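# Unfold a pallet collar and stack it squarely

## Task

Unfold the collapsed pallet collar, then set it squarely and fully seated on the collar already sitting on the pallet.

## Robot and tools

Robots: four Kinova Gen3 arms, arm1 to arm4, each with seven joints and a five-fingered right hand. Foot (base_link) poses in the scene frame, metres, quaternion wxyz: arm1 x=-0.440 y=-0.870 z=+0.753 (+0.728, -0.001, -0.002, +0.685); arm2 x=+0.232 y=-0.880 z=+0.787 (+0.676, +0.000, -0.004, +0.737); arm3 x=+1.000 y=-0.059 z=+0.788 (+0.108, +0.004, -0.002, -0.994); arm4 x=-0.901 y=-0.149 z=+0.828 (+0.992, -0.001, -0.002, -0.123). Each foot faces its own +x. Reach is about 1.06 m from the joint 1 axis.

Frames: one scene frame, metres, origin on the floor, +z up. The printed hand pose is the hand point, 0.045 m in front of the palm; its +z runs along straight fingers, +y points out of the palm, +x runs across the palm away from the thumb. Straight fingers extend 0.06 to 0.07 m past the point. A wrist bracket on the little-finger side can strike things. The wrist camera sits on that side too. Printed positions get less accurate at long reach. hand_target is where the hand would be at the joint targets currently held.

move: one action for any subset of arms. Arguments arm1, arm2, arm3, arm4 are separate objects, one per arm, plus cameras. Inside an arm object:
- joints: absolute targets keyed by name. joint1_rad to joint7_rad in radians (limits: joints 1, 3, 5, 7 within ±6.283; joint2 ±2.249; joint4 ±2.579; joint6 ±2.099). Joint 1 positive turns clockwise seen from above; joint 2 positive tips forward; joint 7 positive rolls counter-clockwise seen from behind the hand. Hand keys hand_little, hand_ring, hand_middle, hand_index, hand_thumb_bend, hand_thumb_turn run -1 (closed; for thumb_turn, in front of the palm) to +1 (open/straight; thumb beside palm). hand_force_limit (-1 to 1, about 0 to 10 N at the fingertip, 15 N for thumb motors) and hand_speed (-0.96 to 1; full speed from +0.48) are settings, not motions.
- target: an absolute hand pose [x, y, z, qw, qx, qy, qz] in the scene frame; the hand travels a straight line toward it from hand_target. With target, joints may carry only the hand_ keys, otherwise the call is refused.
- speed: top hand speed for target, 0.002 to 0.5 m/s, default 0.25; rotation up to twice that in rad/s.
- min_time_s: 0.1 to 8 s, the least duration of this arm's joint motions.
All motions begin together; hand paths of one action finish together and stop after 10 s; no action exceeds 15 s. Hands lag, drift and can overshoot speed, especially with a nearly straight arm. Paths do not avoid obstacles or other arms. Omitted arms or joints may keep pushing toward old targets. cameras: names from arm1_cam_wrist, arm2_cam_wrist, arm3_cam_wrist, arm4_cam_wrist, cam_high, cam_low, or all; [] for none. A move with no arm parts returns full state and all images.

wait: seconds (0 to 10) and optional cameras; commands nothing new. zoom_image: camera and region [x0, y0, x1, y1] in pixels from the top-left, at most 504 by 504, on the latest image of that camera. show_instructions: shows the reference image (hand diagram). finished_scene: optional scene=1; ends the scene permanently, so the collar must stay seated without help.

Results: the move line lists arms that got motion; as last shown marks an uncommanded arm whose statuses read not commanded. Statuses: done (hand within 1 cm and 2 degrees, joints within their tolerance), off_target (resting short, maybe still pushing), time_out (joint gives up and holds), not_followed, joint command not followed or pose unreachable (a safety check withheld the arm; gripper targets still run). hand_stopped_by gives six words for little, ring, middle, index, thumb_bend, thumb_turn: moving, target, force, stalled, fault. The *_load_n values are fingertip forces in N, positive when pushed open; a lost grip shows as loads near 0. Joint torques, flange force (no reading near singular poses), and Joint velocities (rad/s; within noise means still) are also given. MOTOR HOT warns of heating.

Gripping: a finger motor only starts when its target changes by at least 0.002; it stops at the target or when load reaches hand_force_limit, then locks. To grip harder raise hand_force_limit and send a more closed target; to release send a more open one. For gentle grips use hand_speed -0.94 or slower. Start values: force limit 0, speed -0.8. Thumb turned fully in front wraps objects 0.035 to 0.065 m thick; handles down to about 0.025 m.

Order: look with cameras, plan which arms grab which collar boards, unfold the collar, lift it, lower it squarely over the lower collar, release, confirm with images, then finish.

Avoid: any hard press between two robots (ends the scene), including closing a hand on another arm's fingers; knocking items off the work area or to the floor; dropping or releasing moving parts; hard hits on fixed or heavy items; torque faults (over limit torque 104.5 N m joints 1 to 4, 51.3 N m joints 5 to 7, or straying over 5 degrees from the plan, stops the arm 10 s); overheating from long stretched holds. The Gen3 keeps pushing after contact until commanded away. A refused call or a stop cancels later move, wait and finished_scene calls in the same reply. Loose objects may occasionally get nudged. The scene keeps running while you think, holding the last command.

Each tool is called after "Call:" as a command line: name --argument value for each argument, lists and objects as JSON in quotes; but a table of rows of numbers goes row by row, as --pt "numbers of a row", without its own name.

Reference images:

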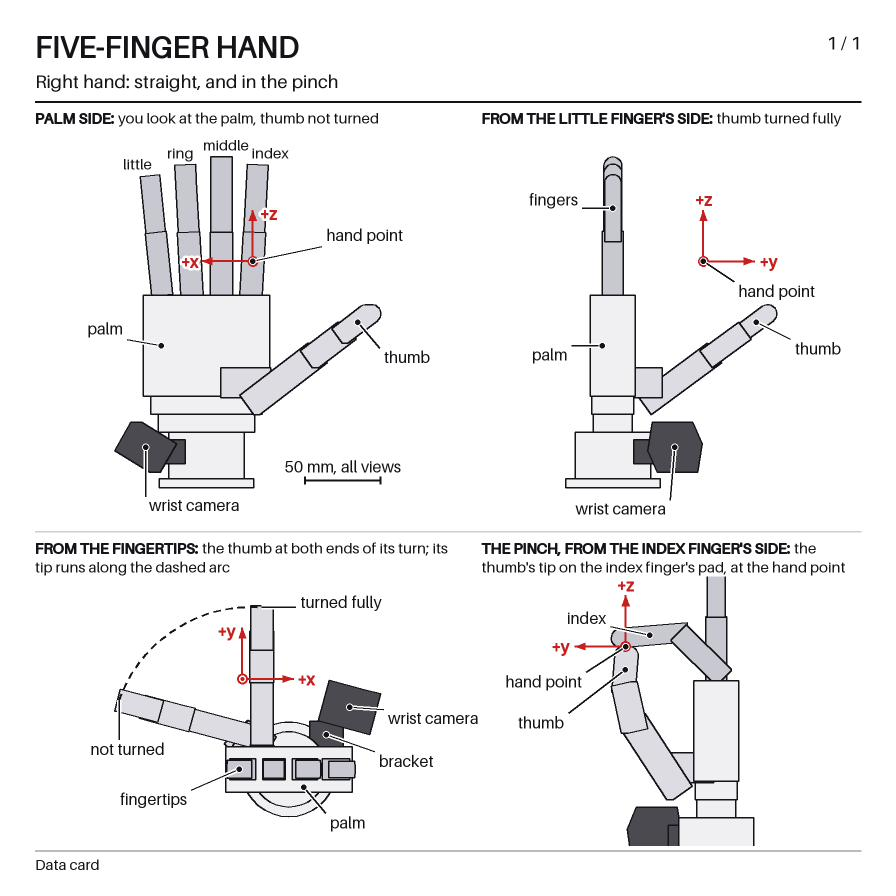

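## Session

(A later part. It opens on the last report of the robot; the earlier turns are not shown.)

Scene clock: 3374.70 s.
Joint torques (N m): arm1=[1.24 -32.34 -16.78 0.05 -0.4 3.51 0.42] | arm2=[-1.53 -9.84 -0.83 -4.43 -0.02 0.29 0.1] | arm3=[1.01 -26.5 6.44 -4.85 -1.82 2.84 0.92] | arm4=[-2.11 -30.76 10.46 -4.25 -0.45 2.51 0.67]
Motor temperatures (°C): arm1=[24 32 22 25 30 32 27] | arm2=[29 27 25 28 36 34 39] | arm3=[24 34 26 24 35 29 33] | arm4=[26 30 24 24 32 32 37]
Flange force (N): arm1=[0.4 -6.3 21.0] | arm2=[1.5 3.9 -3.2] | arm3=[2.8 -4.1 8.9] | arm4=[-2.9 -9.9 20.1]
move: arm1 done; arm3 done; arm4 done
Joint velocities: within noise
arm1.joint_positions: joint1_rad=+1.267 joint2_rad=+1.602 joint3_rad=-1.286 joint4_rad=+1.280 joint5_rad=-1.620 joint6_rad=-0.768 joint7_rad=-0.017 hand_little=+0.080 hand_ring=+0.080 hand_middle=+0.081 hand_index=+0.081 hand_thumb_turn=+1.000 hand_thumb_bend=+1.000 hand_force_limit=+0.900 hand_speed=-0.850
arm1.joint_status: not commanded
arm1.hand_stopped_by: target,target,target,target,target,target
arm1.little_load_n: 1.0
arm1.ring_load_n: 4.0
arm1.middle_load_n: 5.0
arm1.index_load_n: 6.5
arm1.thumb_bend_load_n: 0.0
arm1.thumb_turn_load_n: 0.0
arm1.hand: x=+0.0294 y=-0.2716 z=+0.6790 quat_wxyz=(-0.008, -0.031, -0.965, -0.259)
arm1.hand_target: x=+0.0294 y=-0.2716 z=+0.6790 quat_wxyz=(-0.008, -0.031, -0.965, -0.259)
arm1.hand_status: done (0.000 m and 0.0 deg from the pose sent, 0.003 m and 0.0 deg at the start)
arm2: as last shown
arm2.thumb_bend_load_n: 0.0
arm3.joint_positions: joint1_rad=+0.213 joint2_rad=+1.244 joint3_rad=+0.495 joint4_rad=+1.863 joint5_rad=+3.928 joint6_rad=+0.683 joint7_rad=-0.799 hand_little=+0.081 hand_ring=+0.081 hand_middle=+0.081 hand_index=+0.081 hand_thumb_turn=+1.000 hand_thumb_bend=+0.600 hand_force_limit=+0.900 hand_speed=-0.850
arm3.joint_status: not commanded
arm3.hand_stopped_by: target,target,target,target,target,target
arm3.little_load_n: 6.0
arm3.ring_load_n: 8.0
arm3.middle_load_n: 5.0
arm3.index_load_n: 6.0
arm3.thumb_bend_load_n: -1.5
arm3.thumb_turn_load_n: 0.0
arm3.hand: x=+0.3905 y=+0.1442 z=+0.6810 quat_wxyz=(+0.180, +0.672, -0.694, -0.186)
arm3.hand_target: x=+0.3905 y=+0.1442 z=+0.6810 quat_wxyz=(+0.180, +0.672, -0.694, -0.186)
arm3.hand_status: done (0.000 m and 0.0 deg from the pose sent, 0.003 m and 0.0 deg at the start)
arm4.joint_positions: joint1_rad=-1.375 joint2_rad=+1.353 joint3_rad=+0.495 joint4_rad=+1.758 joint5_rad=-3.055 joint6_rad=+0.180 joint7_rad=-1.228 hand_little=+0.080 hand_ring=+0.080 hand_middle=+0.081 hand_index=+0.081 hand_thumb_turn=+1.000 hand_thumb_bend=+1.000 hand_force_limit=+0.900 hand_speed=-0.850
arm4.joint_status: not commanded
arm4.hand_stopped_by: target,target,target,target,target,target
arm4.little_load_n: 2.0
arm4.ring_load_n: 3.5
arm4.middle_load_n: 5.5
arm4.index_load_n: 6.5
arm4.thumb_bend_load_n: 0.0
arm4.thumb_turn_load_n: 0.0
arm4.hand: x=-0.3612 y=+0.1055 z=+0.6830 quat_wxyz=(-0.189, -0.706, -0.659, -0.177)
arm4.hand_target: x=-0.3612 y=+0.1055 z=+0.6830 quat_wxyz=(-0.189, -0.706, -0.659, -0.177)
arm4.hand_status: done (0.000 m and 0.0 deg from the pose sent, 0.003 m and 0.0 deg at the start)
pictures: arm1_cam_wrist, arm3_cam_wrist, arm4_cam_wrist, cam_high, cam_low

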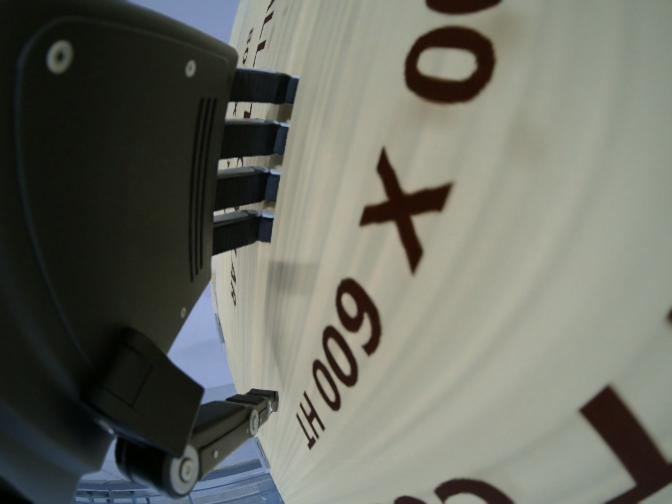

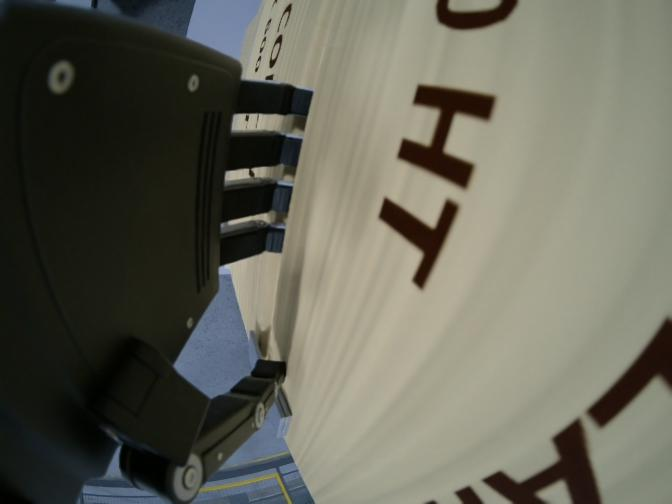

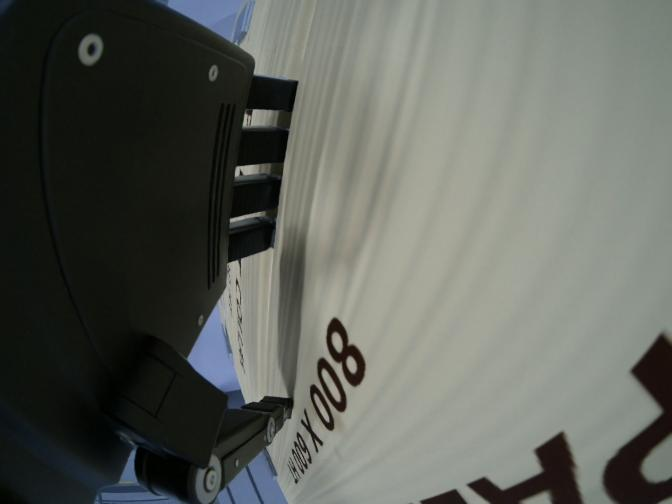

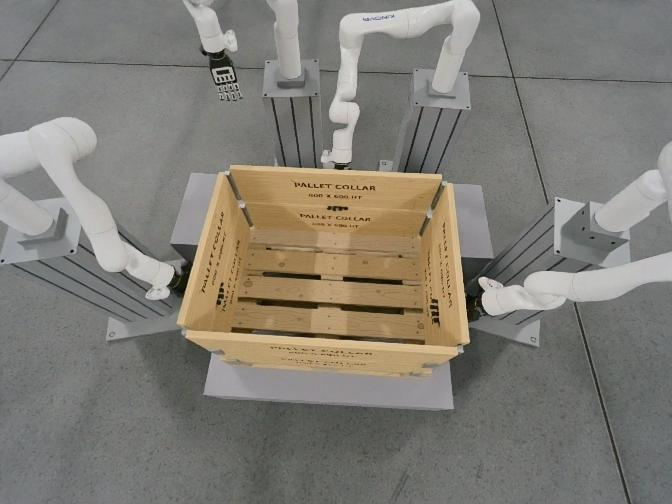

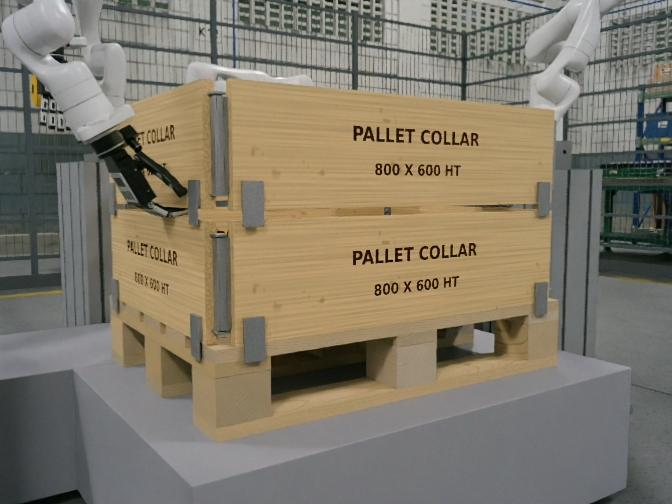

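Call:
move --arm4 '{"target": [-0.3612, 0.1067, 0.681, 0.1891, 0.7058, 0.6594, 0.1767], "speed": 0.02}' --arm1 '{"target": [0.0294, -0.2704, 0.691, 0.0082, 0.0308, 0.9654, 0.2587], "speed": 0.02}' --arm3 '{"target": [0.3905, 0.1454, 0.679, -0.1799, -0.6716, 0.6942, 0.1860], "speed": 0.02}'

Call:
move --arm4 '{"target": [-0.3612, 0.1067, 0.680, 0.1891, 0.7058, 0.6594, 0.1767], "speed": 0.02}' --arm1 '{"target": [0.0294, -0.2704, 0.701, 0.0082, 0.0308, 0.9654, 0.2587], "speed": 0.02}' --arm3 '{"target": [0.3905, 0.1454, 0.678, -0.1799, -0.6716, 0.6942, 0.1860], "speed": 0.02}' --cameras '["cam_low", "cam_high"]'

Scene clock: 3418.47 s.
Joint torques (N m): arm1=[2.81 -34.68 -17.89 -1.29 -0.1 3.92 0.39] | arm2=[-1.44 -9.84 -0.82 -4.4 -0.04 0.29 0.09] | arm3=[1.55 -20.94 5.99 -5.04 -1.84 1.1 0.91] | arm4=[-1.75 -26.54 7.54 -5.22 -0.42 2.78 0.33]
Motor temperatures (°C): arm1=[24 32 22 25 30 32 27] | arm2=[29 27 25 28 36 34 39] | arm3=[24 33 26 24 35 29 33] | arm4=[26 30 24 24 32 32 37]
Flange force (N): arm1=[2.3 -6.9 24.4] | arm2=[1.5 3.7 -3.1] | arm3=[4.4 -2.1 -4.9] | arm4=[-4.9 -6.7 7.6]
move: arm1 done; arm3 done; arm4 done
Joint velocities: within noise
arm1.joint_positions: joint1_rad=+1.267 joint2_rad=+1.583 joint3_rad=-1.296 joint4_rad=+1.286 joint5_rad=-1.633 joint6_rad=-0.782 joint7_rad=-0.019 hand_little=+0.080 hand_ring=+0.080 hand_middle=+0.081 hand_index=+0.081 hand_thumb_turn=+1.000 hand_thumb_bend=+1.000 hand_force_limit=+0.900 hand_speed=-0.850
arm1.joint_status: not commanded
arm1.hand_stopped_by: target,target,target,target,target,target
arm1.little_load_n: 1.5
arm1.ring_load_n: 5.0
arm1.middle_load_n: 5.5
arm1.index_load_n: 7.0
arm1.thumb_bend_load_n: 0.0
arm1.thumb_turn_load_n: 0.0
arm1.hand: x=+0.0294 y=-0.2704 z=+0.6910 quat_wxyz=(-0.008, -0.031, -0.965, -0.259)
arm1.hand_target: x=+0.0294 y=-0.2704 z=+0.6910 quat_wxyz=(-0.008, -0.031, -0.965, -0.259)
arm1.hand_status: done (0.000 m and 0.0 deg from the pose sent, 0.012 m and 0.0 deg at the start)
arm2: as last shown
arm3.joint_positions: joint1_rad=+0.215 joint2_rad=+1.249 joint3_rad=+0.495 joint4_rad=+1.859 joint5_rad=+3.927 joint6_rad=+0.685 joint7_rad=-0.797 hand_little=+0.080 hand_ring=+0.080 hand_middle=+0.081 hand_index=+0.081 hand_thumb_turn=+1.000 hand_thumb_bend=+0.600 hand_force_limit=+0.900 hand_speed=-0.850
arm3.joint_status: not commanded
arm3.hand_stopped_by: target,target,target,target,target,target
arm3.little_load_n: 0.0
arm3.ring_load_n: 1.5
arm3.middle_load_n: 2.5
arm3.index_load_n: 5.0
arm3.thumb_bend_load_n: -1.0
arm3.thumb_turn_load_n: 0.0
arm3.hand: x=+0.3905 y=+0.1454 z=+0.6790 quat_wxyz=(+0.180, +0.672, -0.694, -0.186)
arm3.hand_target: x=+0.3905 y=+0.1454 z=+0.6790 quat_wxyz=(+0.180, +0.672, -0.694, -0.186)
arm3.hand_status: done (0.000 m and 0.0 deg from the pose sent, 0.002 m and 0.0 deg at the start)
arm4.joint_positions: joint1_rad=-1.376 joint2_rad=+1.358 joint3_rad=+0.495 joint4_rad=+1.752 joint5_rad=-3.057 joint6_rad=+0.178 joint7_rad=-1.229 hand_little=+0.080 hand_ring=+0.080 hand_middle=+0.081 hand_index=+0.080 hand_thumb_turn=+1.000 hand_thumb_bend=+1.000 hand_force_limit=+0.900 hand_speed=-0.850
arm4.joint_status: not commanded
arm4.hand_stopped_by: target,target,target,target,target,target
arm4.little_load_n: 3.5
arm4.ring_load_n: 3.5
arm4.middle_load_n: 3.0
arm4.index_load_n: 2.0
arm4.thumb_bend_load_n: 0.0
arm4.thumb_turn_load_n: 0.0
arm4.hand: x=-0.3612 y=+0.1067 z=+0.6810 quat_wxyz=(-0.189, -0.706, -0.659, -0.177)
arm4.hand_target: x=-0.3612 y=+0.1067 z=+0.6810 quat_wxyz=(-0.189, -0.706, -0.659, -0.177)
arm4.hand_status: done (0.000 m and 0.0 deg from the pose sent, 0.002 m and 0.0 deg at the start)
pictures: none

Scene clock: 3419.47 s.
Joint torques (N m): arm1=[4.25 -34.98 -17.42 -1.53 -0.02 3.22 0.33] | arm2=[-1.5 -9.87 -0.75 -4.46 -0.08 0.33 0.14] | arm3=[2.03 -16.79 5.39 -5.57 -1.79 0.16 0.87] | arm4=[-0.51 -19.42 4.07 -7.8 -0.11 3.42 0.34]
Motor temperatures (°C): arm1=[24 32 22 25 30 32 27] | arm2=[29 27 25 28 36 34 39] | arm3=[24 33 26 24 35 29 33] | arm4=[26 30 24 24 32 32 37]
Flange force (N): arm1=[2.2 -4.6 27.1] | arm2=[1.3 3.8 -2.8] | arm3=[6.5 -1.0 -16.0] | arm4=[-8.8 -4.3 -15.9]
move: arm1 done; arm3 done; arm4 done
Joint velocities: within noise
arm1.joint_positions: joint1_rad=+1.270 joint2_rad=+1.568 joint3_rad=-1.303 joint4_rad=+1.294 joint5_rad=-1.643 joint6_rad=-0.793 joint7_rad=-0.021 hand_little=+0.080 hand_ring=+0.080 hand_middle=+0.081 hand_index=+0.081 hand_thumb_turn=+1.000 hand_thumb_bend=+1.000 hand_force_limit=+0.900 hand_speed=-0.850
arm1.joint_status: not commanded
arm1.hand_stopped_by: target,target,target,target,target,target
arm1.little_load_n: 2.0
arm1.ring_load_n: 5.5
arm1.middle_load_n: 6.0
arm1.index_load_n: 7.0
arm1.thumb_bend_load_n: 0.0
arm1.thumb_turn_load_n: 0.0
arm1.hand: x=+0.0294 y=-0.2704 z=+0.7010 quat_wxyz=(-0.008, -0.031, -0.965, -0.259)
arm1.hand_target: x=+0.0294 y=-0.2704 z=+0.7010 quat_wxyz=(-0.008, -0.031, -0.965, -0.259)
arm1.hand_status: done (0.000 m and 0.0 deg from the pose sent, 0.010 m and 0.0 deg at the start)
arm2: as last shown
arm3.joint_positions: joint1_rad=+0.215 joint2_rad=+1.252 joint3_rad=+0.495 joint4_rad=+1.858 joint5_rad=+3.925 joint6_rad=+0.686 joint7_rad=-0.797 hand_little=+0.080 hand_ring=+0.080 hand_middle=+0.080 hand_index=+0.080 hand_thumb_turn=+1.000 hand_thumb_bend=+0.600 hand_force_limit=+0.900 hand_speed=-0.850
arm3.joint_status: not commanded
arm3.hand_stopped_by: target,target,target,target,target,target
arm3.little_load_n: 0.0
arm3.ring_load_n: 0.0
arm3.middle_load_n: 0.0
arm3.index_load_n: 2.0
arm3.thumb_bend_load_n: -0.5
arm3.thumb_turn_load_n: 0.0
arm3.hand: x=+0.3905 y=+0.1454 z=+0.6780 quat_wxyz=(+0.180, +0.672, -0.694, -0.186)
arm3.hand_target: x=+0.3905 y=+0.1454 z=+0.6780 quat_wxyz=(+0.180, +0.672, -0.694, -0.186)
arm3.hand_status: done (0.000 m and 0.0 deg from the pose sent, 0.001 m and 0.0 deg at the start)
arm4.joint_positions: joint1_rad=-1.376 joint2_rad=+1.361 joint3_rad=+0.495 joint4_rad=+1.751 joint5_rad=-3.058 joint6_rad=+0.179 joint7_rad=-1.230 hand_little=+0.080 hand_ring=+0.080 hand_middle=+0.080 hand_index=+0.080 hand_thumb_turn=+1.000 hand_thumb_bend=+1.000 hand_force_limit=+0.900 hand_speed=-0.850
arm4.joint_status: not commanded
arm4.hand_stopped_by: target,target,target,target,target,target
arm4.little_load_n: 3.0
arm4.ring_load_n: 1.5
arm4.middle_load_n: 0.0
arm4.index_load_n: 0.5
arm4.thumb_bend_load_n: 0.0
arm4.thumb_turn_load_n: 0.0
arm4.hand: x=-0.3612 y=+0.1067 z=+0.6800 quat_wxyz=(-0.189, -0.706, -0.659, -0.177)
arm4.hand_target: x=-0.3612 y=+0.1067 z=+0.6800 quat_wxyz=(-0.189, -0.706, -0.659, -0.177)
arm4.hand_status: done (0.000 m and 0.0 deg from the pose sent, 0.001 m and 0.0 deg at the start)
pictures: cam_high, cam_low

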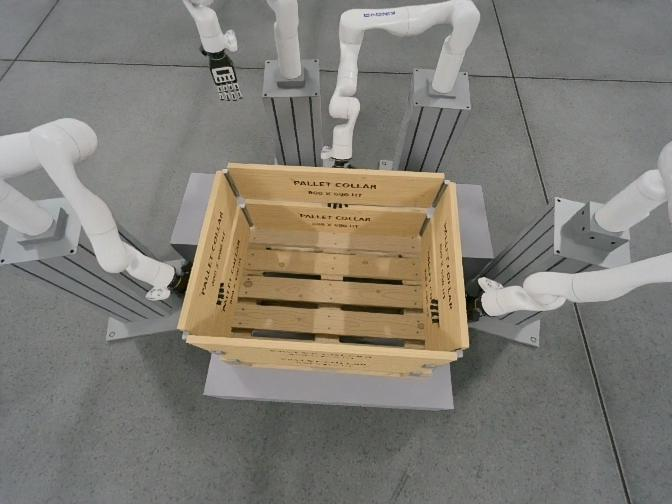

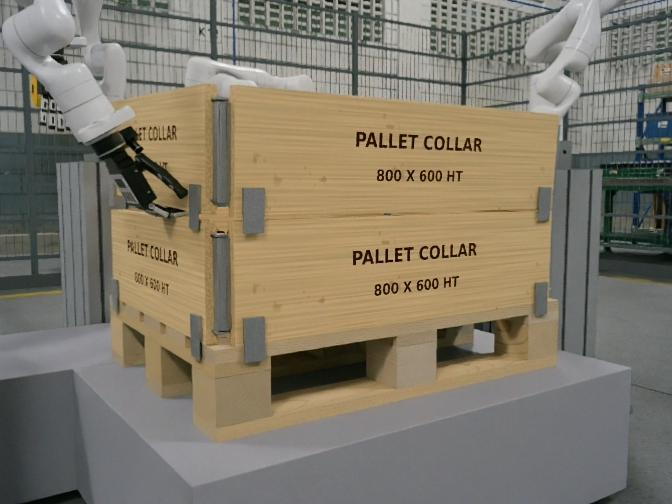

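Call:
move --cameras '["cam_low","cam_high","arm1_cam_wrist","arm3_cam_wrist","arm4_cam_wrist"]'

Scene clock: 3442.27 s.
Joint torques (N m): arm1=[4.18 -35.04 -17.44 -1.48 -0.02 3.23 0.41] | arm2=[-1.47 -9.84 -0.89 -4.39 -0.1 0.29 0.11] | arm3=[2.06 -16.79 5.39 -5.54 -1.81 0.14 0.85] | arm4=[-0.54 -19.43 4.05 -7.76 -0.11 3.4 0.39]
Motor temperatures (°C): arm1=[24 32 22 25 30 32 27] | arm2=[29 27 25 28 36 34 39] | arm3=[24 33 26 24 35 29 33] | arm4=[26 30 24 25 32 32 37]
Flange force (N): arm1=[2.3 -4.7 27.2] | arm2=[1.5 3.7 -2.9] | arm3=[6.5 -0.9 -16.0] | arm4=[-8.8 -4.3 -15.8]
Joint velocities: within noise
arm1.joint_positions: joint1_rad=+1.270 joint2_rad=+1.568 joint3_rad=-1.303 joint4_rad=+1.293 joint5_rad=-1.643 joint6_rad=-0.793 joint7_rad=-0.021 hand_little=+0.080 hand_ring=+0.080 hand_middle=+0.081 hand_index=+0.081 hand_thumb_turn=+1.000 hand_thumb_bend=+1.000 hand_force_limit=+0.900 hand_speed=-0.850
arm1.joint_status: not commanded
arm1.hand_stopped_by: target,target,target,target,target,target
arm1.little_load_n: 2.5
arm1.ring_load_n: 5.5
arm1.middle_load_n: 6.0
arm1.index_load_n: 7.0
arm1.thumb_bend_load_n: 0.0
arm1.thumb_turn_load_n: 0.0
arm1.hand: x=+0.0294 y=-0.2704 z=+0.7010 quat_wxyz=(-0.008, -0.031, -0.965, -0.259) (m; scene frame)
arm1.hand_target: x=+0.0294 y=-0.2704 z=+0.7010 quat_wxyz=(-0.008, -0.031, -0.965, -0.259) (m; scene frame)
arm1.hand_status: done (0.000 m and 0.0 deg from the pose sent, 0.010 m and 0.0 deg at the start)
arm2.joint_positions: joint1_rad=+1.034 joint2_rad=+0.345 joint3_rad=-0.428 joint4_rad=+2.170 joint5_rad=+0.225 joint6_rad=+0.676 joint7_rad=+0.652 hand_little=+1.000 hand_ring=+1.000 hand_middle=+1.000 hand_index=+1.000 hand_thumb_turn=-1.000 hand_thumb_bend=+0.300 hand_force_limit=+0.200 hand_speed=+0.000
arm2.joint_status: not commanded
arm2.hand_stopped_by: target,target,fault,target,target,target
arm2.little_load_n: 0.0
arm2.ring_load_n: 0.0
arm2.middle_load_n: 0.0
arm2.index_load_n: 0.0
arm2.thumb_bend_load_n: 0.0
arm2.thumb_turn_load_n: 0.0
arm2.hand: x=+0.4200 y=-0.7000 z=+0.9000 quat_wxyz=(+0.000, +0.990, +0.144, +0.000) (m; scene frame)
arm2.hand_target: x=+0.4200 y=-0.7000 z=+0.9000 quat_wxyz=(+0.000, +0.990, +0.144, +0.000) (m; scene frame)
arm2.hand_status: not commanded
arm3.joint_positions: joint1_rad=+0.215 joint2_rad=+1.252 joint3_rad=+0.495 joint4_rad=+1.858 joint5_rad=+3.925 joint6_rad=+0.686 joint7_rad=-0.797 hand_little=+0.080 hand_ring=+0.080 hand_middle=+0.080 hand_index=+0.080 hand_thumb_turn=+1.000 hand_thumb_bend=+0.600 hand_force_limit=+0.900 hand_speed=-0.850
arm3.joint_status: not commanded
arm3.hand_stopped_by: target,target,target,target,target,target
arm3.little_load_n: 0.0
arm3.ring_load_n: 0.0
arm3.middle_load_n: 0.5
arm3.index_load_n: 2.0
arm3.thumb_bend_load_n: 0.0
arm3.thumb_turn_load_n: 0.0
arm3.hand: x=+0.3905 y=+0.1454 z=+0.6780 quat_wxyz=(+0.180, +0.672, -0.694, -0.186) (m; scene frame)
arm3.hand_target: x=+0.3905 y=+0.1454 z=+0.6780 quat_wxyz=(+0.180, +0.672, -0.694, -0.186) (m; scene frame)
arm3.hand_status: done (0.000 m and 0.0 deg from the pose sent, 0.001 m and 0.0 deg at the start)
arm4.joint_positions: joint1_rad=-1.376 joint2_rad=+1.361 joint3_rad=+0.495 joint4_rad=+1.751 joint5_rad=-3.058 joint6_rad=+0.179 joint7_rad=-1.230 hand_little=+0.080 hand_ring=+0.080 hand_middle=+0.080 hand_index=+0.080 hand_thumb_turn=+1.000 hand_thumb_bend=+1.000 hand_force_limit=+0.900 hand_speed=-0.850
arm4.joint_status: not commanded
arm4.hand_stopped_by: target,target,target,target,target,target
arm4.little_load_n: 3.5
arm4.ring_load_n: 1.5
arm4.middle_load_n: 0.0
arm4.index_load_n: 0.0
arm4.thumb_bend_load_n: 0.0
arm4.thumb_turn_load_n: 0.0
arm4.hand: x=-0.3612 y=+0.1067 z=+0.6800 quat_wxyz=(-0.189, -0.706, -0.659, -0.177) (m; scene frame)
arm4.hand_target: x=-0.3612 y=+0.1067 z=+0.6800 quat_wxyz=(-0.189, -0.706, -0.659, -0.177) (m; scene frame)
arm4.hand_status: done (0.000 m and 0.0 deg from the pose sent, 0.001 m and 0.0 deg at the start)
pictures: arm1_cam_wrist, arm3_cam_wrist, arm4_cam_wrist, cam_high, cam_low

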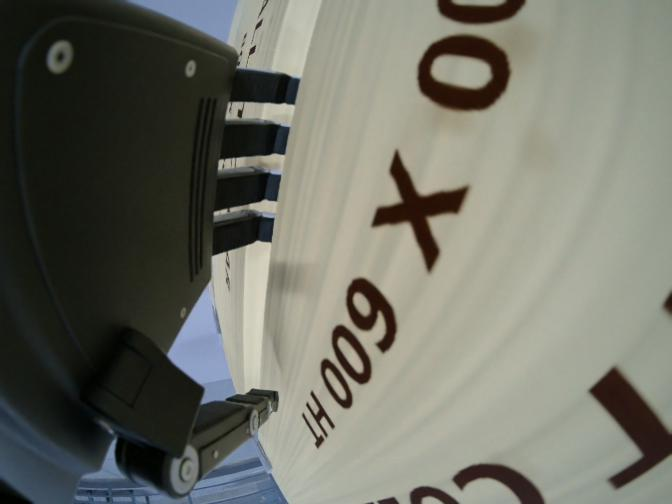

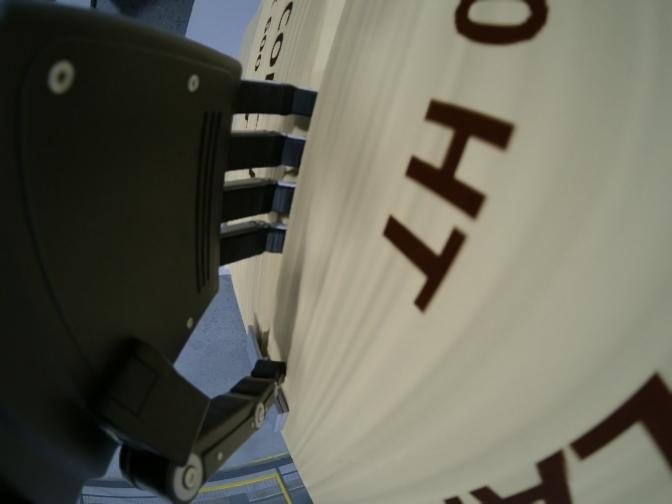

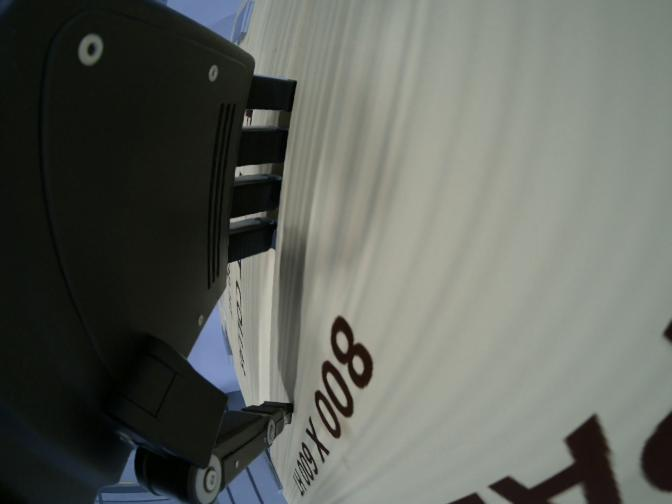

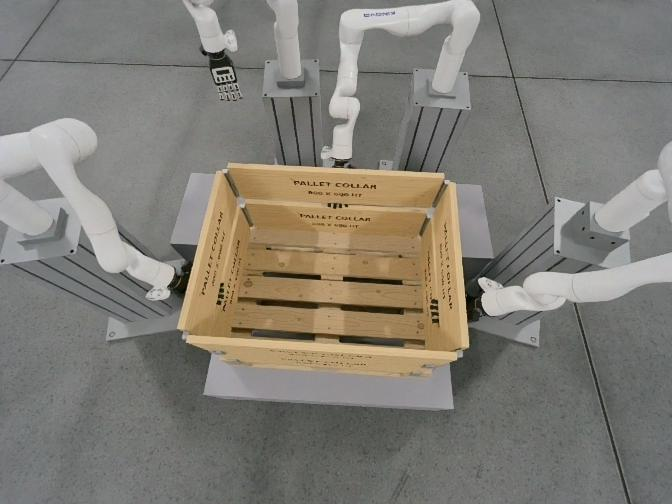

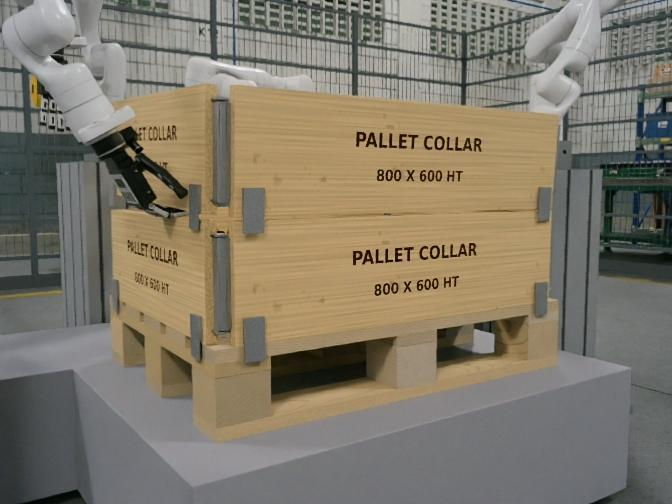

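Call:
move --arm1 '{"target":[0.0294,-0.2704,0.707,0.0082,0.0308,0.9654,0.2587],"speed":0.02}' --arm3 '{"target":[0.3905,0.1454,0.679,-0.1799,-0.6716,0.6942,0.1860],"speed":0.02}' --arm4 '{"target":[-0.3612,0.1067,0.681,0.1891,0.7058,0.6594,0.1767],"speed":0.02}'

Call:
zoom_image --camera "cam_low" --region '[100, 150, 350, 290]'

Scene clock: 3450.13 s.
Joint torques (N m): arm1=[5.01 -34.98 -16.99 -1.71 -0.03 2.81 0.36] | arm2=[-1.47 -9.89 -0.78 -4.44 -0.05 0.24 0.13] | arm3=[1.66 -20.17 5.86 -5.14 -1.93 0.88 0.86] | arm4=[-2.18 -25.54 6.1 -5.68 -0.33 3.03 0.33]
Motor temperatures (°C): arm1=[24 32 22 25 30 32 27] | arm2=[29 27 25 28 36 34 39] | arm3=[24 33 26 24 35 29 33] | arm4=[26 30 24 25 32 32 37]
Flange force (N): arm1=[2.6 -3.3 28.1] | arm2=[1.5 3.6 -3.1] | arm3=[4.7 -1.9 -7.0] | arm4=[-5.9 -5.4 4.5]
move: arm1 done; arm3 done; arm4 done
Joint velocities: within noise
arm1.joint_positions: joint1_rad=+1.271 joint2_rad=+1.558 joint3_rad=-1.308 joint4_rad=+1.297 joint5_rad=-1.650 joint6_rad=-0.800 joint7_rad=-0.021 hand_little=+0.080 hand_ring=+0.080 hand_middle=+0.081 hand_index=+0.081 hand_thumb_turn=+1.000 hand_thumb_bend=+1.000 hand_force_limit=+0.900 hand_speed=-0.850
arm1.joint_status: not commanded
arm1.hand_stopped_by: target,target,target,target,target,target
arm1.little_load_n: 2.5
arm1.ring_load_n: 5.5
arm1.middle_load_n: 6.0
arm1.index_load_n: 7.0
arm1.thumb_bend_load_n: 0.0
arm1.thumb_turn_load_n: 0.0
arm1.hand: x=+0.0294 y=-0.2704 z=+0.7070 quat_wxyz=(-0.008, -0.031, -0.965, -0.259)
arm1.hand_target: x=+0.0294 y=-0.2704 z=+0.7070 quat_wxyz=(-0.008, -0.031, -0.965, -0.259)
arm1.hand_status: done (0.000 m and 0.0 deg from the pose sent, 0.006 m and 0.0 deg at the start)
arm2: as last shown
arm2.ring_load_n: -0.5
arm3.joint_positions: joint1_rad=+0.215 joint2_rad=+1.249 joint3_rad=+0.495 joint4_rad=+1.859 joint5_rad=+3.927 joint6_rad=+0.685 joint7_rad=-0.797 hand_little=+0.080 hand_ring=+0.080 hand_middle=+0.080 hand_index=+0.080 hand_thumb_turn=+1.000 hand_thumb_bend=+0.600 hand_force_limit=+0.900 hand_speed=-0.850
arm3.joint_status: not commanded
arm3.hand_stopped_by: target,target,target,target,target,target
arm3.little_load_n: 0.0
arm3.ring_load_n: 0.0
arm3.middle_load_n: 1.0
arm3.index_load_n: 6.0
arm3.thumb_bend_load_n: -1.0
arm3.thumb_turn_load_n: 0.0
arm3.hand: x=+0.3905 y=+0.1454 z=+0.6790 quat_wxyz=(+0.180, +0.672, -0.694, -0.186)
arm3.hand_target: x=+0.3905 y=+0.1454 z=+0.6790 quat_wxyz=(+0.180, +0.672, -0.694, -0.186)
arm3.hand_status: done (0.000 m and 0.0 deg from the pose sent, 0.001 m and 0.0 deg at the start)
arm4.joint_positions: joint1_rad=-1.376 joint2_rad=+1.358 joint3_rad=+0.495 joint4_rad=+1.752 joint5_rad=-3.057 joint6_rad=+0.178 joint7_rad=-1.229 hand_little=+0.080 hand_ring=+0.080 hand_middle=+0.080 hand_index=+0.080 hand_thumb_turn=+1.000 hand_thumb_bend=+1.000 hand_force_limit=+0.900 hand_speed=-0.850
arm4.joint_status: not commanded
arm4.hand_stopped_by: target,target,target,target,target,target
arm4.little_load_n: 5.0
arm4.ring_load_n: 3.0
arm4.middle_load_n: 0.0
arm4.index_load_n: 0.5
arm4.thumb_bend_load_n: 0.0
arm4.thumb_turn_load_n: 0.0
arm4.hand: x=-0.3612 y=+0.1067 z=+0.6810 quat_wxyz=(-0.189, -0.706, -0.659, -0.177)
arm4.hand_target: x=-0.3612 y=+0.1067 z=+0.6810 quat_wxyz=(-0.189, -0.706, -0.659, -0.177)
arm4.hand_status: done (0.000 m and 0.0 deg from the pose sent, 0.001 m and 0.0 deg at the start)
pictures: none

Scaled by 2.016.
This view is cut from an older image: the scene may have changed since it was taken.

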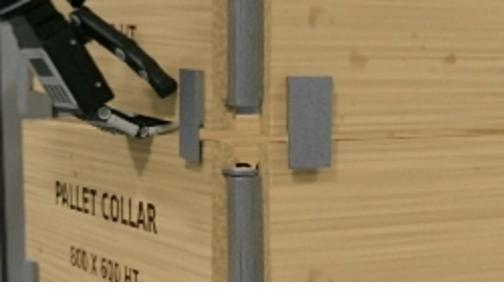

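Call:
move --arm1 '{"target":[0.0294,-0.2704,0.713,0.0082,0.0308,0.9654,0.2587],"speed":0.02}' --cameras '["cam_low"]'

Call:
zoom_image --camera "cam_low" --region '[100, 150, 350, 290]'

Scene clock: 3455.03 s.
Joint torques (N m): arm1=[5.75 -34.97 -16.61 -1.85 -0.05 2.41 0.32] | arm2=[-1.55 -9.9 -0.78 -4.37 -0.08 0.29 0.08] | arm3=[1.96 -20.04 6.1 -5.37 -2.03 0.78 0.81] | arm4=[-2.07 -25.74 6.37 -5.83 -0.32 3.11 0.27]
Motor temperatures (°C): arm1=[24 32 22 25 30 32 27] | arm2=[29 27 25 28 36 34 39] | arm3=[24 33 26 24 35 29 33] | arm4=[26 30 24 25 32 32 37]
Flange force (N): arm1=[2.7 -2.1 29.2] | arm2=[1.8 3.9 -3.1] | arm3=[5.4 -2.3 -8.0] | arm4=[-5.9 -5.8 4.6]
move: arm1 done
Joint velocities: within noise
arm1.joint_positions: joint1_rad=+1.273 joint2_rad=+1.549 joint3_rad=-1.313 joint4_rad=+1.301 joint5_rad=-1.656 joint6_rad=-0.807 joint7_rad=-0.022 hand_little=+0.080 hand_ring=+0.080 hand_middle=+0.081 hand_index=+0.081 hand_thumb_turn=+1.000 hand_thumb_bend=+1.000 hand_force_limit=+0.900 hand_speed=-0.850
arm1.joint_status: not commanded
arm1.hand_stopped_by: target,target,target,target,target,target
arm1.little_load_n: 3.0
arm1.ring_load_n: 5.5
arm1.middle_load_n: 6.0
arm1.index_load_n: 7.5
arm1.thumb_bend_load_n: 0.0
arm1.thumb_turn_load_n: 0.0
arm1.hand: x=+0.0294 y=-0.2704 z=+0.7130 quat_wxyz=(-0.008, -0.031, -0.965, -0.259)
arm1.hand_target: x=+0.0294 y=-0.2704 z=+0.7130 quat_wxyz=(-0.008, -0.031, -0.965, -0.259)
arm1.hand_status: done (0.000 m and 0.0 deg from the pose sent, 0.006 m and 0.0 deg at the start)
arm2, arm3, arm4: as last shown
arm2.ring_load_n: 0.0
arm3.joint_positions: joint1_rad=+0.215 joint2_rad=+1.249 joint3_rad=+0.495 joint4_rad=+1.859 joint5_rad=+3.927 joint6_rad=+0.685 joint7_rad=-0.797 hand_little=+0.080 hand_ring=+0.080 hand_middle=+0.080 hand_index=+0.081 hand_thumb_turn=+1.000 hand_thumb_bend=+0.600 hand_force_limit=+0.900 hand_speed=-0.850
arm3.little_load_n: 0.5
arm3.middle_load_n: 0.5
arm3.index_load_n: 6.5
arm3.thumb_bend_load_n: -2.5
arm4.little_load_n: 5.5
arm4.ring_load_n: 2.5

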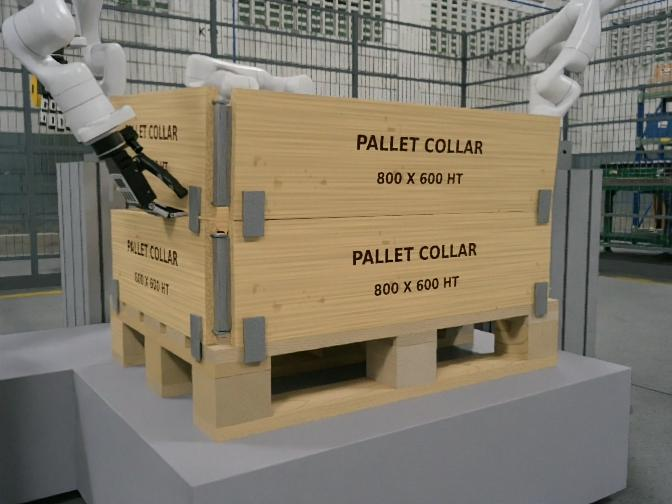

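Scaled by 2.016.

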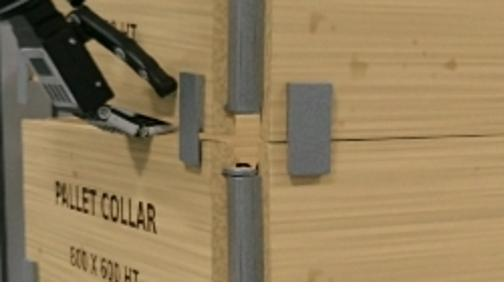

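Call:
move --arm1 '{"target":[0.0294,-0.2704,0.721,0.0082,0.0308,0.9654,0.2587],"speed":0.02}' --cameras '["cam_low"]'

Call:
zoom_image --camera "cam_low" --region '[100, 150, 350, 290]'

Call:
zoom_image --camera "cam_low" --region '[450, 150, 600, 290]'

Scene clock: 3464.60 s.
Joint torques (N m): arm1=[5.09 -38.45 -20.12 -2.65 0.14 4.28 0.33] | arm2=[-1.41 -9.8 -0.82 -4.44 -0.06 0.27 0.07] | arm3=[1.79 -19.78 5.69 -5.66 -1.93 0.91 0.76] | arm4=[-2.53 -25.12 5.41 -4.49 -0.15 2.54 0.42]
Motor temperatures (°C): arm1=[24 32 22 25 30 32 27] | arm2=[29 27 25 28 36 34 39] | arm3=[24 33 26 24 35 29 33] | arm4=[26 30 24 25 32 32 37]
Flange force (N): arm1=[3.0 -6.7 32.7] | arm2=[1.3 3.7 -3.2] | arm3=[5.6 -2.8 -9.4] | arm4=[-4.7 -3.8 6.8]
move: arm1 done
Joint velocities: within noise
arm1.joint_positions: joint1_rad=+1.275 joint2_rad=+1.537 joint3_rad=-1.320 joint4_rad=+1.306 joint5_rad=-1.665 joint6_rad=-0.816 joint7_rad=-0.023 hand_little=+0.080 hand_ring=+0.081 hand_middle=+0.081 hand_index=+0.081 hand_thumb_turn=+1.000 hand_thumb_bend=+1.000 hand_force_limit=+0.900 hand_speed=-0.850
arm1.joint_status: not commanded
arm1.hand_stopped_by: target,target,target,target,target,target
arm1.little_load_n: 3.5
arm1.ring_load_n: 7.0
arm1.middle_load_n: 7.5
arm1.index_load_n: 8.0
arm1.thumb_bend_load_n: 0.0
arm1.thumb_turn_load_n: 0.0
arm1.hand: x=+0.0294 y=-0.2704 z=+0.7210 quat_wxyz=(-0.008, -0.031, -0.965, -0.259)
arm1.hand_target: x=+0.0294 y=-0.2704 z=+0.7210 quat_wxyz=(-0.008, -0.031, -0.965, -0.259)
arm1.hand_status: done (0.000 m and 0.0 deg from the pose sent, 0.008 m and 0.0 deg at the start)
arm2, arm3, arm4: as last shown
arm2.little_load_n: -0.5
arm3.joint_positions: joint1_rad=+0.215 joint2_rad=+1.249 joint3_rad=+0.495 joint4_rad=+1.859 joint5_rad=+3.927 joint6_rad=+0.685 joint7_rad=-0.797 hand_little=+0.080 hand_ring=+0.080 hand_middle=+0.080 hand_index=+0.081 hand_thumb_turn=+1.000 hand_thumb_bend=+0.599 hand_force_limit=+0.900 hand_speed=-0.850
arm3.little_load_n: 0.0
arm3.middle_load_n: 0.0
arm3.index_load_n: 4.0
arm3.thumb_bend_load_n: -3.5
arm4.little_load_n: 4.5
arm4.ring_load_n: 0.5
arm4.index_load_n: 0.0

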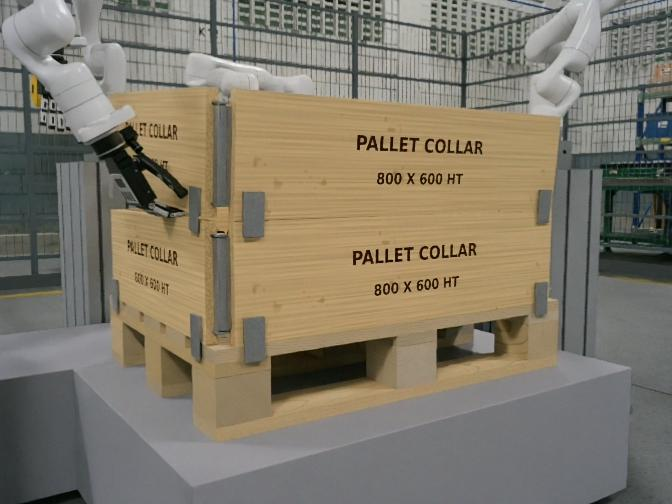

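Scaled by 2.016.

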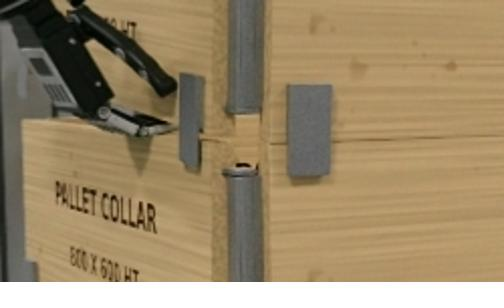

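Scaled by 3.360.

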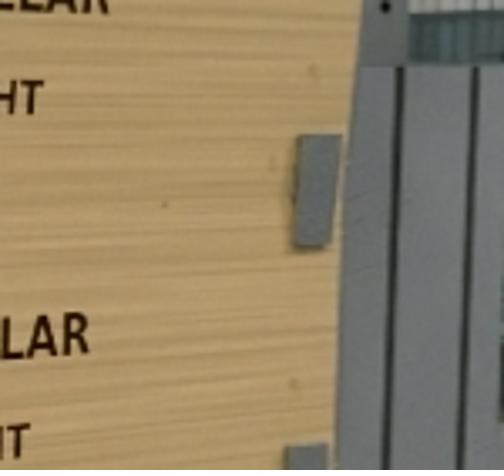

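Call:
move --arm1 '{"target":[0.0294,-0.2704,0.730,0.0082,0.0308,0.9654,0.2587],"speed":0.02}' --cameras '["cam_low","arm3_cam_wrist","arm4_cam_wrist"]'

Scene clock: 3469.60 s.
Joint torques (N m): arm1=[4.63 -39.06 -20.98 -3.02 0.16 4.83 0.29] | arm2=[-1.49 -9.88 -0.74 -4.39 -0.07 0.29 0.15] | arm3=[0.82 -20.38 4.98 -5.8 -1.77 1.39 0.83] | arm4=[-2.02 -23.96 5.14 -3.62 -0.17 2.01 0.43]
Motor temperatures (°C): arm1=[24 32 22 25 30 32 27] | arm2=[29 27 25 28 36 34 39] | arm3=[24 33 26 24 35 29 33] | arm4=[26 30 24 25 32 32 37]
Flange force (N): arm1=[2.8 -8.1 32.8] | arm2=[1.5 3.6 -3.0] | arm3=[3.8 -3.1 -8.3] | arm4=[-3.6 -3.1 5.7]
move: arm1 done
Joint velocities: within noise
arm1.joint_positions: joint1_rad=+1.277 joint2_rad=+1.523 joint3_rad=-1.327 joint4_rad=+1.310 joint5_rad=-1.675 joint6_rad=-0.827 joint7_rad=-0.023 hand_little=+0.080 hand_ring=+0.081 hand_middle=+0.081 hand_index=+0.081 hand_thumb_turn=+1.000 hand_thumb_bend=+1.000 hand_force_limit=+0.900 hand_speed=-0.850
arm1.joint_status: not commanded
arm1.hand_stopped_by: target,target,target,target,target,target
arm1.little_load_n: 4.0
arm1.ring_load_n: 7.5
arm1.middle_load_n: 7.5
arm1.index_load_n: 8.5
arm1.thumb_bend_load_n: -0.5
arm1.thumb_turn_load_n: 0.0
arm1.hand: x=+0.0294 y=-0.2704 z=+0.7300 quat_wxyz=(-0.008, -0.031, -0.965, -0.259)
arm1.hand_target: x=+0.0294 y=-0.2704 z=+0.7300 quat_wxyz=(-0.008, -0.031, -0.965, -0.259)
arm1.hand_status: done (0.000 m and 0.0 deg from the pose sent, 0.009 m and 0.0 deg at the start)
arm2, arm3, arm4: as last shown
arm2.little_load_n: 0.0
arm3.index_load_n: 3.0
arm3.thumb_bend_load_n: -4.0
arm4.little_load_n: 4.0
arm4.ring_load_n: 0.0
pictures: arm3_cam_wrist, arm4_cam_wrist, cam_low

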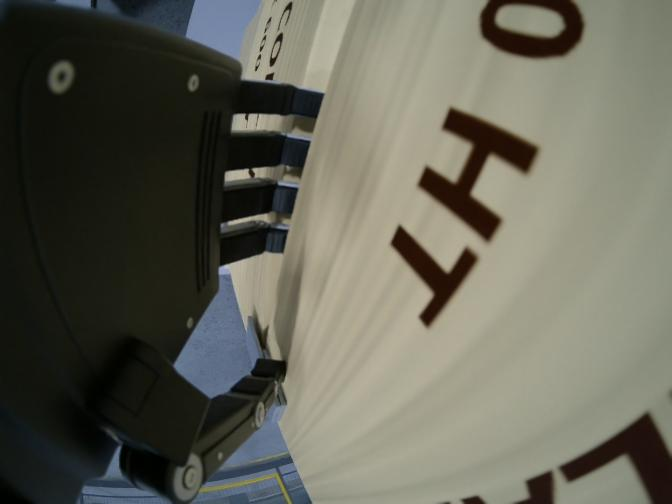

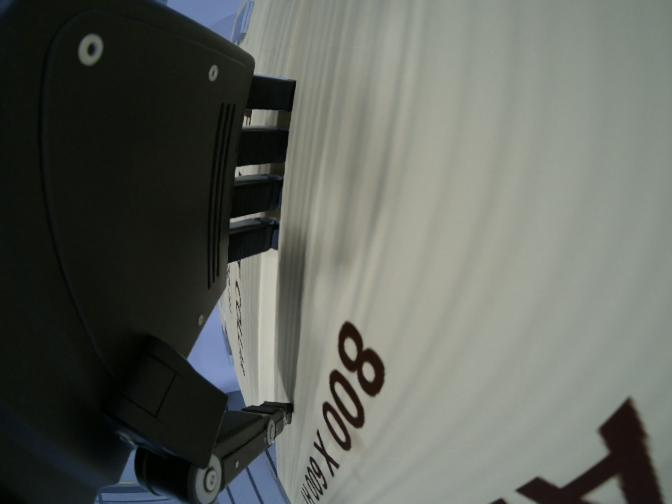

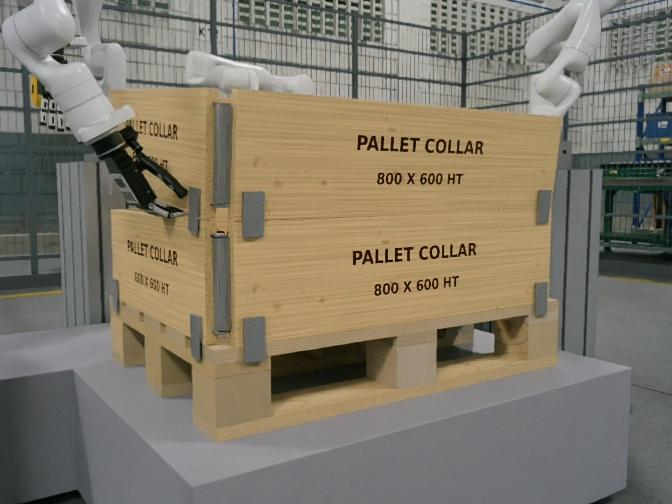

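Call:
move --arm3 '{"joints":{"hand_little":0.13,"hand_ring":0.13,"hand_middle":0.13,"hand_index":0.13,"hand_thumb_bend":0.8}}' --arm4 '{"joints":{"hand_little":0.13,"hand_ring":0.13,"hand_middle":0.13,"hand_index":0.13}}'

Scene clock: 3491.00 s.
Joint torques (N m): arm1=[1.79 -39.81 -23.29 -2.74 -0.02 6.51 0.32] | arm2=[-1.44 -9.88 -0.85 -4.46 -0.08 0.23 0.08] | arm3=[-0.16 -15.81 2.39 -2.45 -0.65 0.71 0.5] | arm4=[-0.9 -20.53 4.31 -2.07 0.05 1.05 0.46]
Motor temperatures (°C): arm1=[24 32 23 25 30 32 27] | arm2=[29 27 25 28 36 34 39] | arm3=[24 32 26 24 35 29 33] | arm4=[26 30 24 25 32 32 37]
Flange force (N): arm1=[1.6 -13.2 30.8] | arm2=[1.5 3.7 -3.0] | arm3=[0.4 3.2 -10.5] | arm4=[-1.6 -1.1 0.7]
move: arm3 done; arm4 done
Joint velocities: within noise
arm1, arm2: as last shown
arm1.thumb_bend_load_n: 0.0
arm3.joint_positions: joint1_rad=+0.215 joint2_rad=+1.249 joint3_rad=+0.495 joint4_rad=+1.859 joint5_rad=+3.927 joint6_rad=+0.685 joint7_rad=-0.797 hand_little=+0.130 hand_ring=+0.130 hand_middle=+0.130 hand_index=+0.130 hand_thumb_turn=+1.000 hand_thumb_bend=+0.800 hand_force_limit=+0.900 hand_speed=-0.850
arm3.joint_status: all done
arm3.hand_stopped_by: target,target,target,target,target,target
arm3.little_load_n: 0.0
arm3.ring_load_n: 0.0
arm3.middle_load_n: 0.0
arm3.index_load_n: -1.0
arm3.thumb_bend_load_n: 0.0
arm3.thumb_turn_load_n: 0.0
arm3.hand: x=+0.3905 y=+0.1454 z=+0.6790 quat_wxyz=(+0.180, +0.672, -0.694, -0.186)
arm3.hand_target: x=+0.3905 y=+0.1454 z=+0.6790 quat_wxyz=(+0.180, +0.672, -0.694, -0.186)
arm3.hand_status: not commanded
arm4.joint_positions: joint1_rad=-1.376 joint2_rad=+1.358 joint3_rad=+0.495 joint4_rad=+1.752 joint5_rad=-3.057 joint6_rad=+0.178 joint7_rad=-1.229 hand_little=+0.130 hand_ring=+0.130 hand_middle=+0.130 hand_index=+0.130 hand_thumb_turn=+1.000 hand_thumb_bend=+1.000 hand_force_limit=+0.900 hand_speed=-0.850
arm4.joint_status: all done
arm4.hand_stopped_by: target,target,target,target,target,target
arm4.little_load_n: 0.5
arm4.ring_load_n: 0.0
arm4.middle_load_n: 0.0
arm4.index_load_n: 0.0
arm4.thumb_bend_load_n: 0.0
arm4.thumb_turn_load_n: 0.0
arm4.hand: x=-0.3612 y=+0.1067 z=+0.6810 quat_wxyz=(-0.189, -0.706, -0.659, -0.177)
arm4.hand_target: x=-0.3612 y=+0.1067 z=+0.6810 quat_wxyz=(-0.189, -0.706, -0.659, -0.177)
arm4.hand_status: not commanded
pictures: none

Call:
move --arm3 '{"target":[0.4705,0.1428,0.679,-0.1799,-0.6716,0.6942,0.1860],"speed":0.03}' --arm4 '{"target":[-0.4410,0.1121,0.681,0.1891,0.7058,0.6594,0.1767],"speed":0.03}' --cameras '["cam_low","cam_high","arm3_cam_wrist","arm4_cam_wrist"]'

Scene clock: 3501.40 s.
Joint torques (N m): arm1=[1.43 -40.57 -24.11 -3.29 0.11 7.17 0.38] | arm2=[-1.48 -9.83 -0.82 -4.38 -0.05 0.3 0.12] | arm3=[-0.47 -14.98 2.4 -0.5 -0.6 1.2 0.53] | arm4=[-0.33 -17.73 3.91 1.17 -0.24 0.12 0.28]
Motor temperatures (°C): arm1=[24 33 23 25 30 32 27] | arm2=[29 27 25 28 36 34 39] | arm3=[24 32 26 24 35 29 33] | arm4=[26 30 24 25 32 32 37]
Flange force (N): arm1=[2.7 -15.4 30.3] | arm2=[1.5 3.7 -3.1] | arm3=[-1.0 4.5 -7.6] | arm4=[0.8 1.1 1.7]
move: arm3 done; arm4 done
Joint velocities: within noise
arm1, arm2: as last shown
arm1.ring_load_n: 7.0
arm3.joint_positions: joint1_rad=+0.217 joint2_rad=+1.282 joint3_rad=+0.544 joint4_rad=+2.097 joint5_rad=+3.798 joint6_rad=+0.920 joint7_rad=-0.606 hand_little=+0.130 hand_ring=+0.130 hand_middle=+0.130 hand_index=+0.130 hand_thumb_turn=+1.000 hand_thumb_bend=+0.800 hand_force_limit=+0.900 hand_speed=-0.850
arm3.joint_status: not commanded
arm3.hand_stopped_by: target,target,target,target,target,target
arm3.little_load_n: 0.0
arm3.ring_load_n: 0.0
arm3.middle_load_n: 0.0
arm3.index_load_n: 0.0
arm3.thumb_bend_load_n: -0.5
arm3.thumb_turn_load_n: 0.0
arm3.hand: x=+0.4705 y=+0.1428 z=+0.6790 quat_wxyz=(+0.180, +0.672, -0.694, -0.186)
arm3.hand_target: x=+0.4705 y=+0.1428 z=+0.6790 quat_wxyz=(+0.180, +0.672, -0.694, -0.186)
arm3.hand_status: done (0.000 m and 0.0 deg from the pose sent, 0.080 m and 0.0 deg at the start)
arm4.joint_positions: joint1_rad=-1.566 joint2_rad=+1.365 joint3_rad=+0.506 joint4_rad=+1.920 joint5_rad=-3.166 joint6_rad=+0.263 joint7_rad=-1.290 hand_little=+0.130 hand_ring=+0.130 hand_middle=+0.130 hand_index=+0.130 hand_thumb_turn=+1.000 hand_thumb_bend=+1.000 hand_force_limit=+0.900 hand_speed=-0.850
arm4.joint_status: not commanded
arm4.hand_stopped_by: target,target,target,target,target,target
arm4.little_load_n: 0.0
arm4.ring_load_n: 0.0
arm4.middle_load_n: 0.0
arm4.index_load_n: 0.0
arm4.thumb_bend_load_n: 0.0
arm4.thumb_turn_load_n: 0.0
arm4.hand: x=-0.4410 y=+0.1121 z=+0.6810 quat_wxyz=(-0.189, -0.706, -0.659, -0.177)
arm4.hand_target: x=-0.4410 y=+0.1121 z=+0.6810 quat_wxyz=(-0.189, -0.706, -0.659, -0.177)
arm4.hand_status: done (0.000 m and 0.0 deg from the pose sent, 0.080 m and 0.0 deg at the start)
pictures: arm3_cam_wrist, arm4_cam_wrist, cam_high, cam_low

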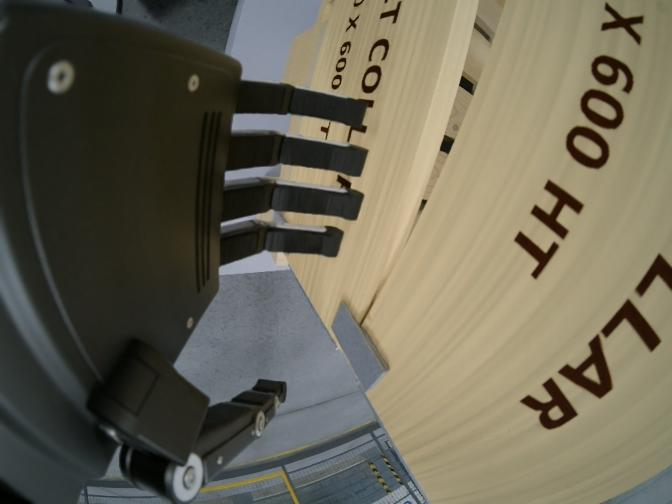

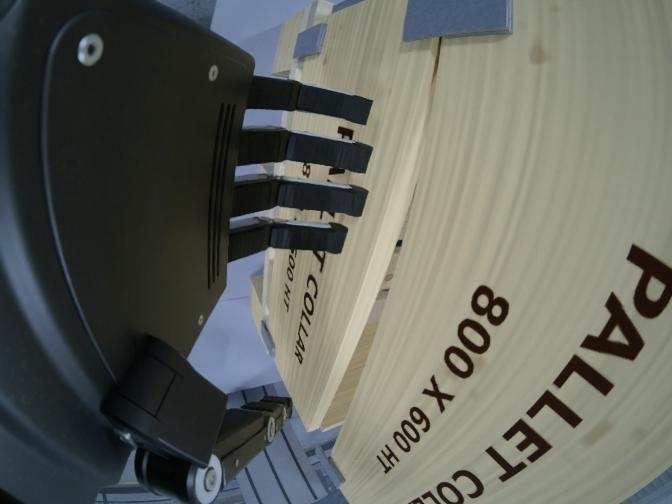

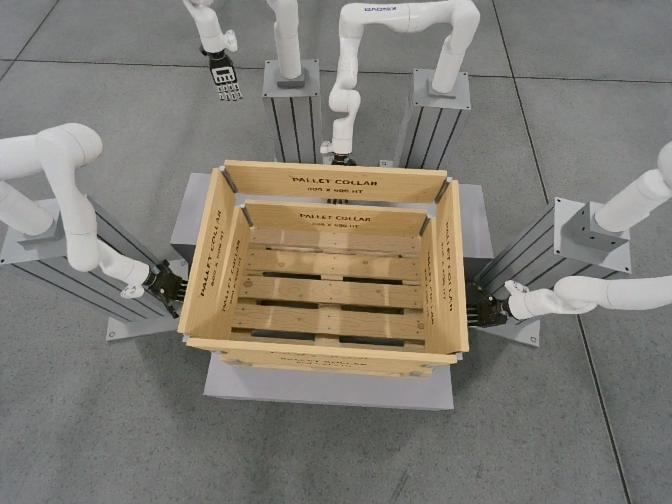

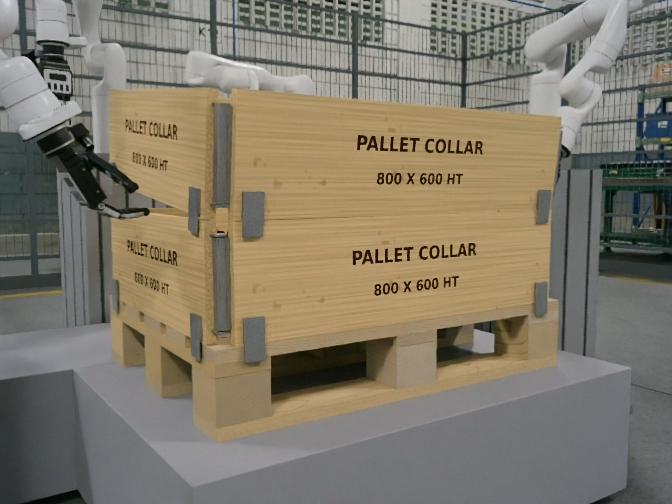

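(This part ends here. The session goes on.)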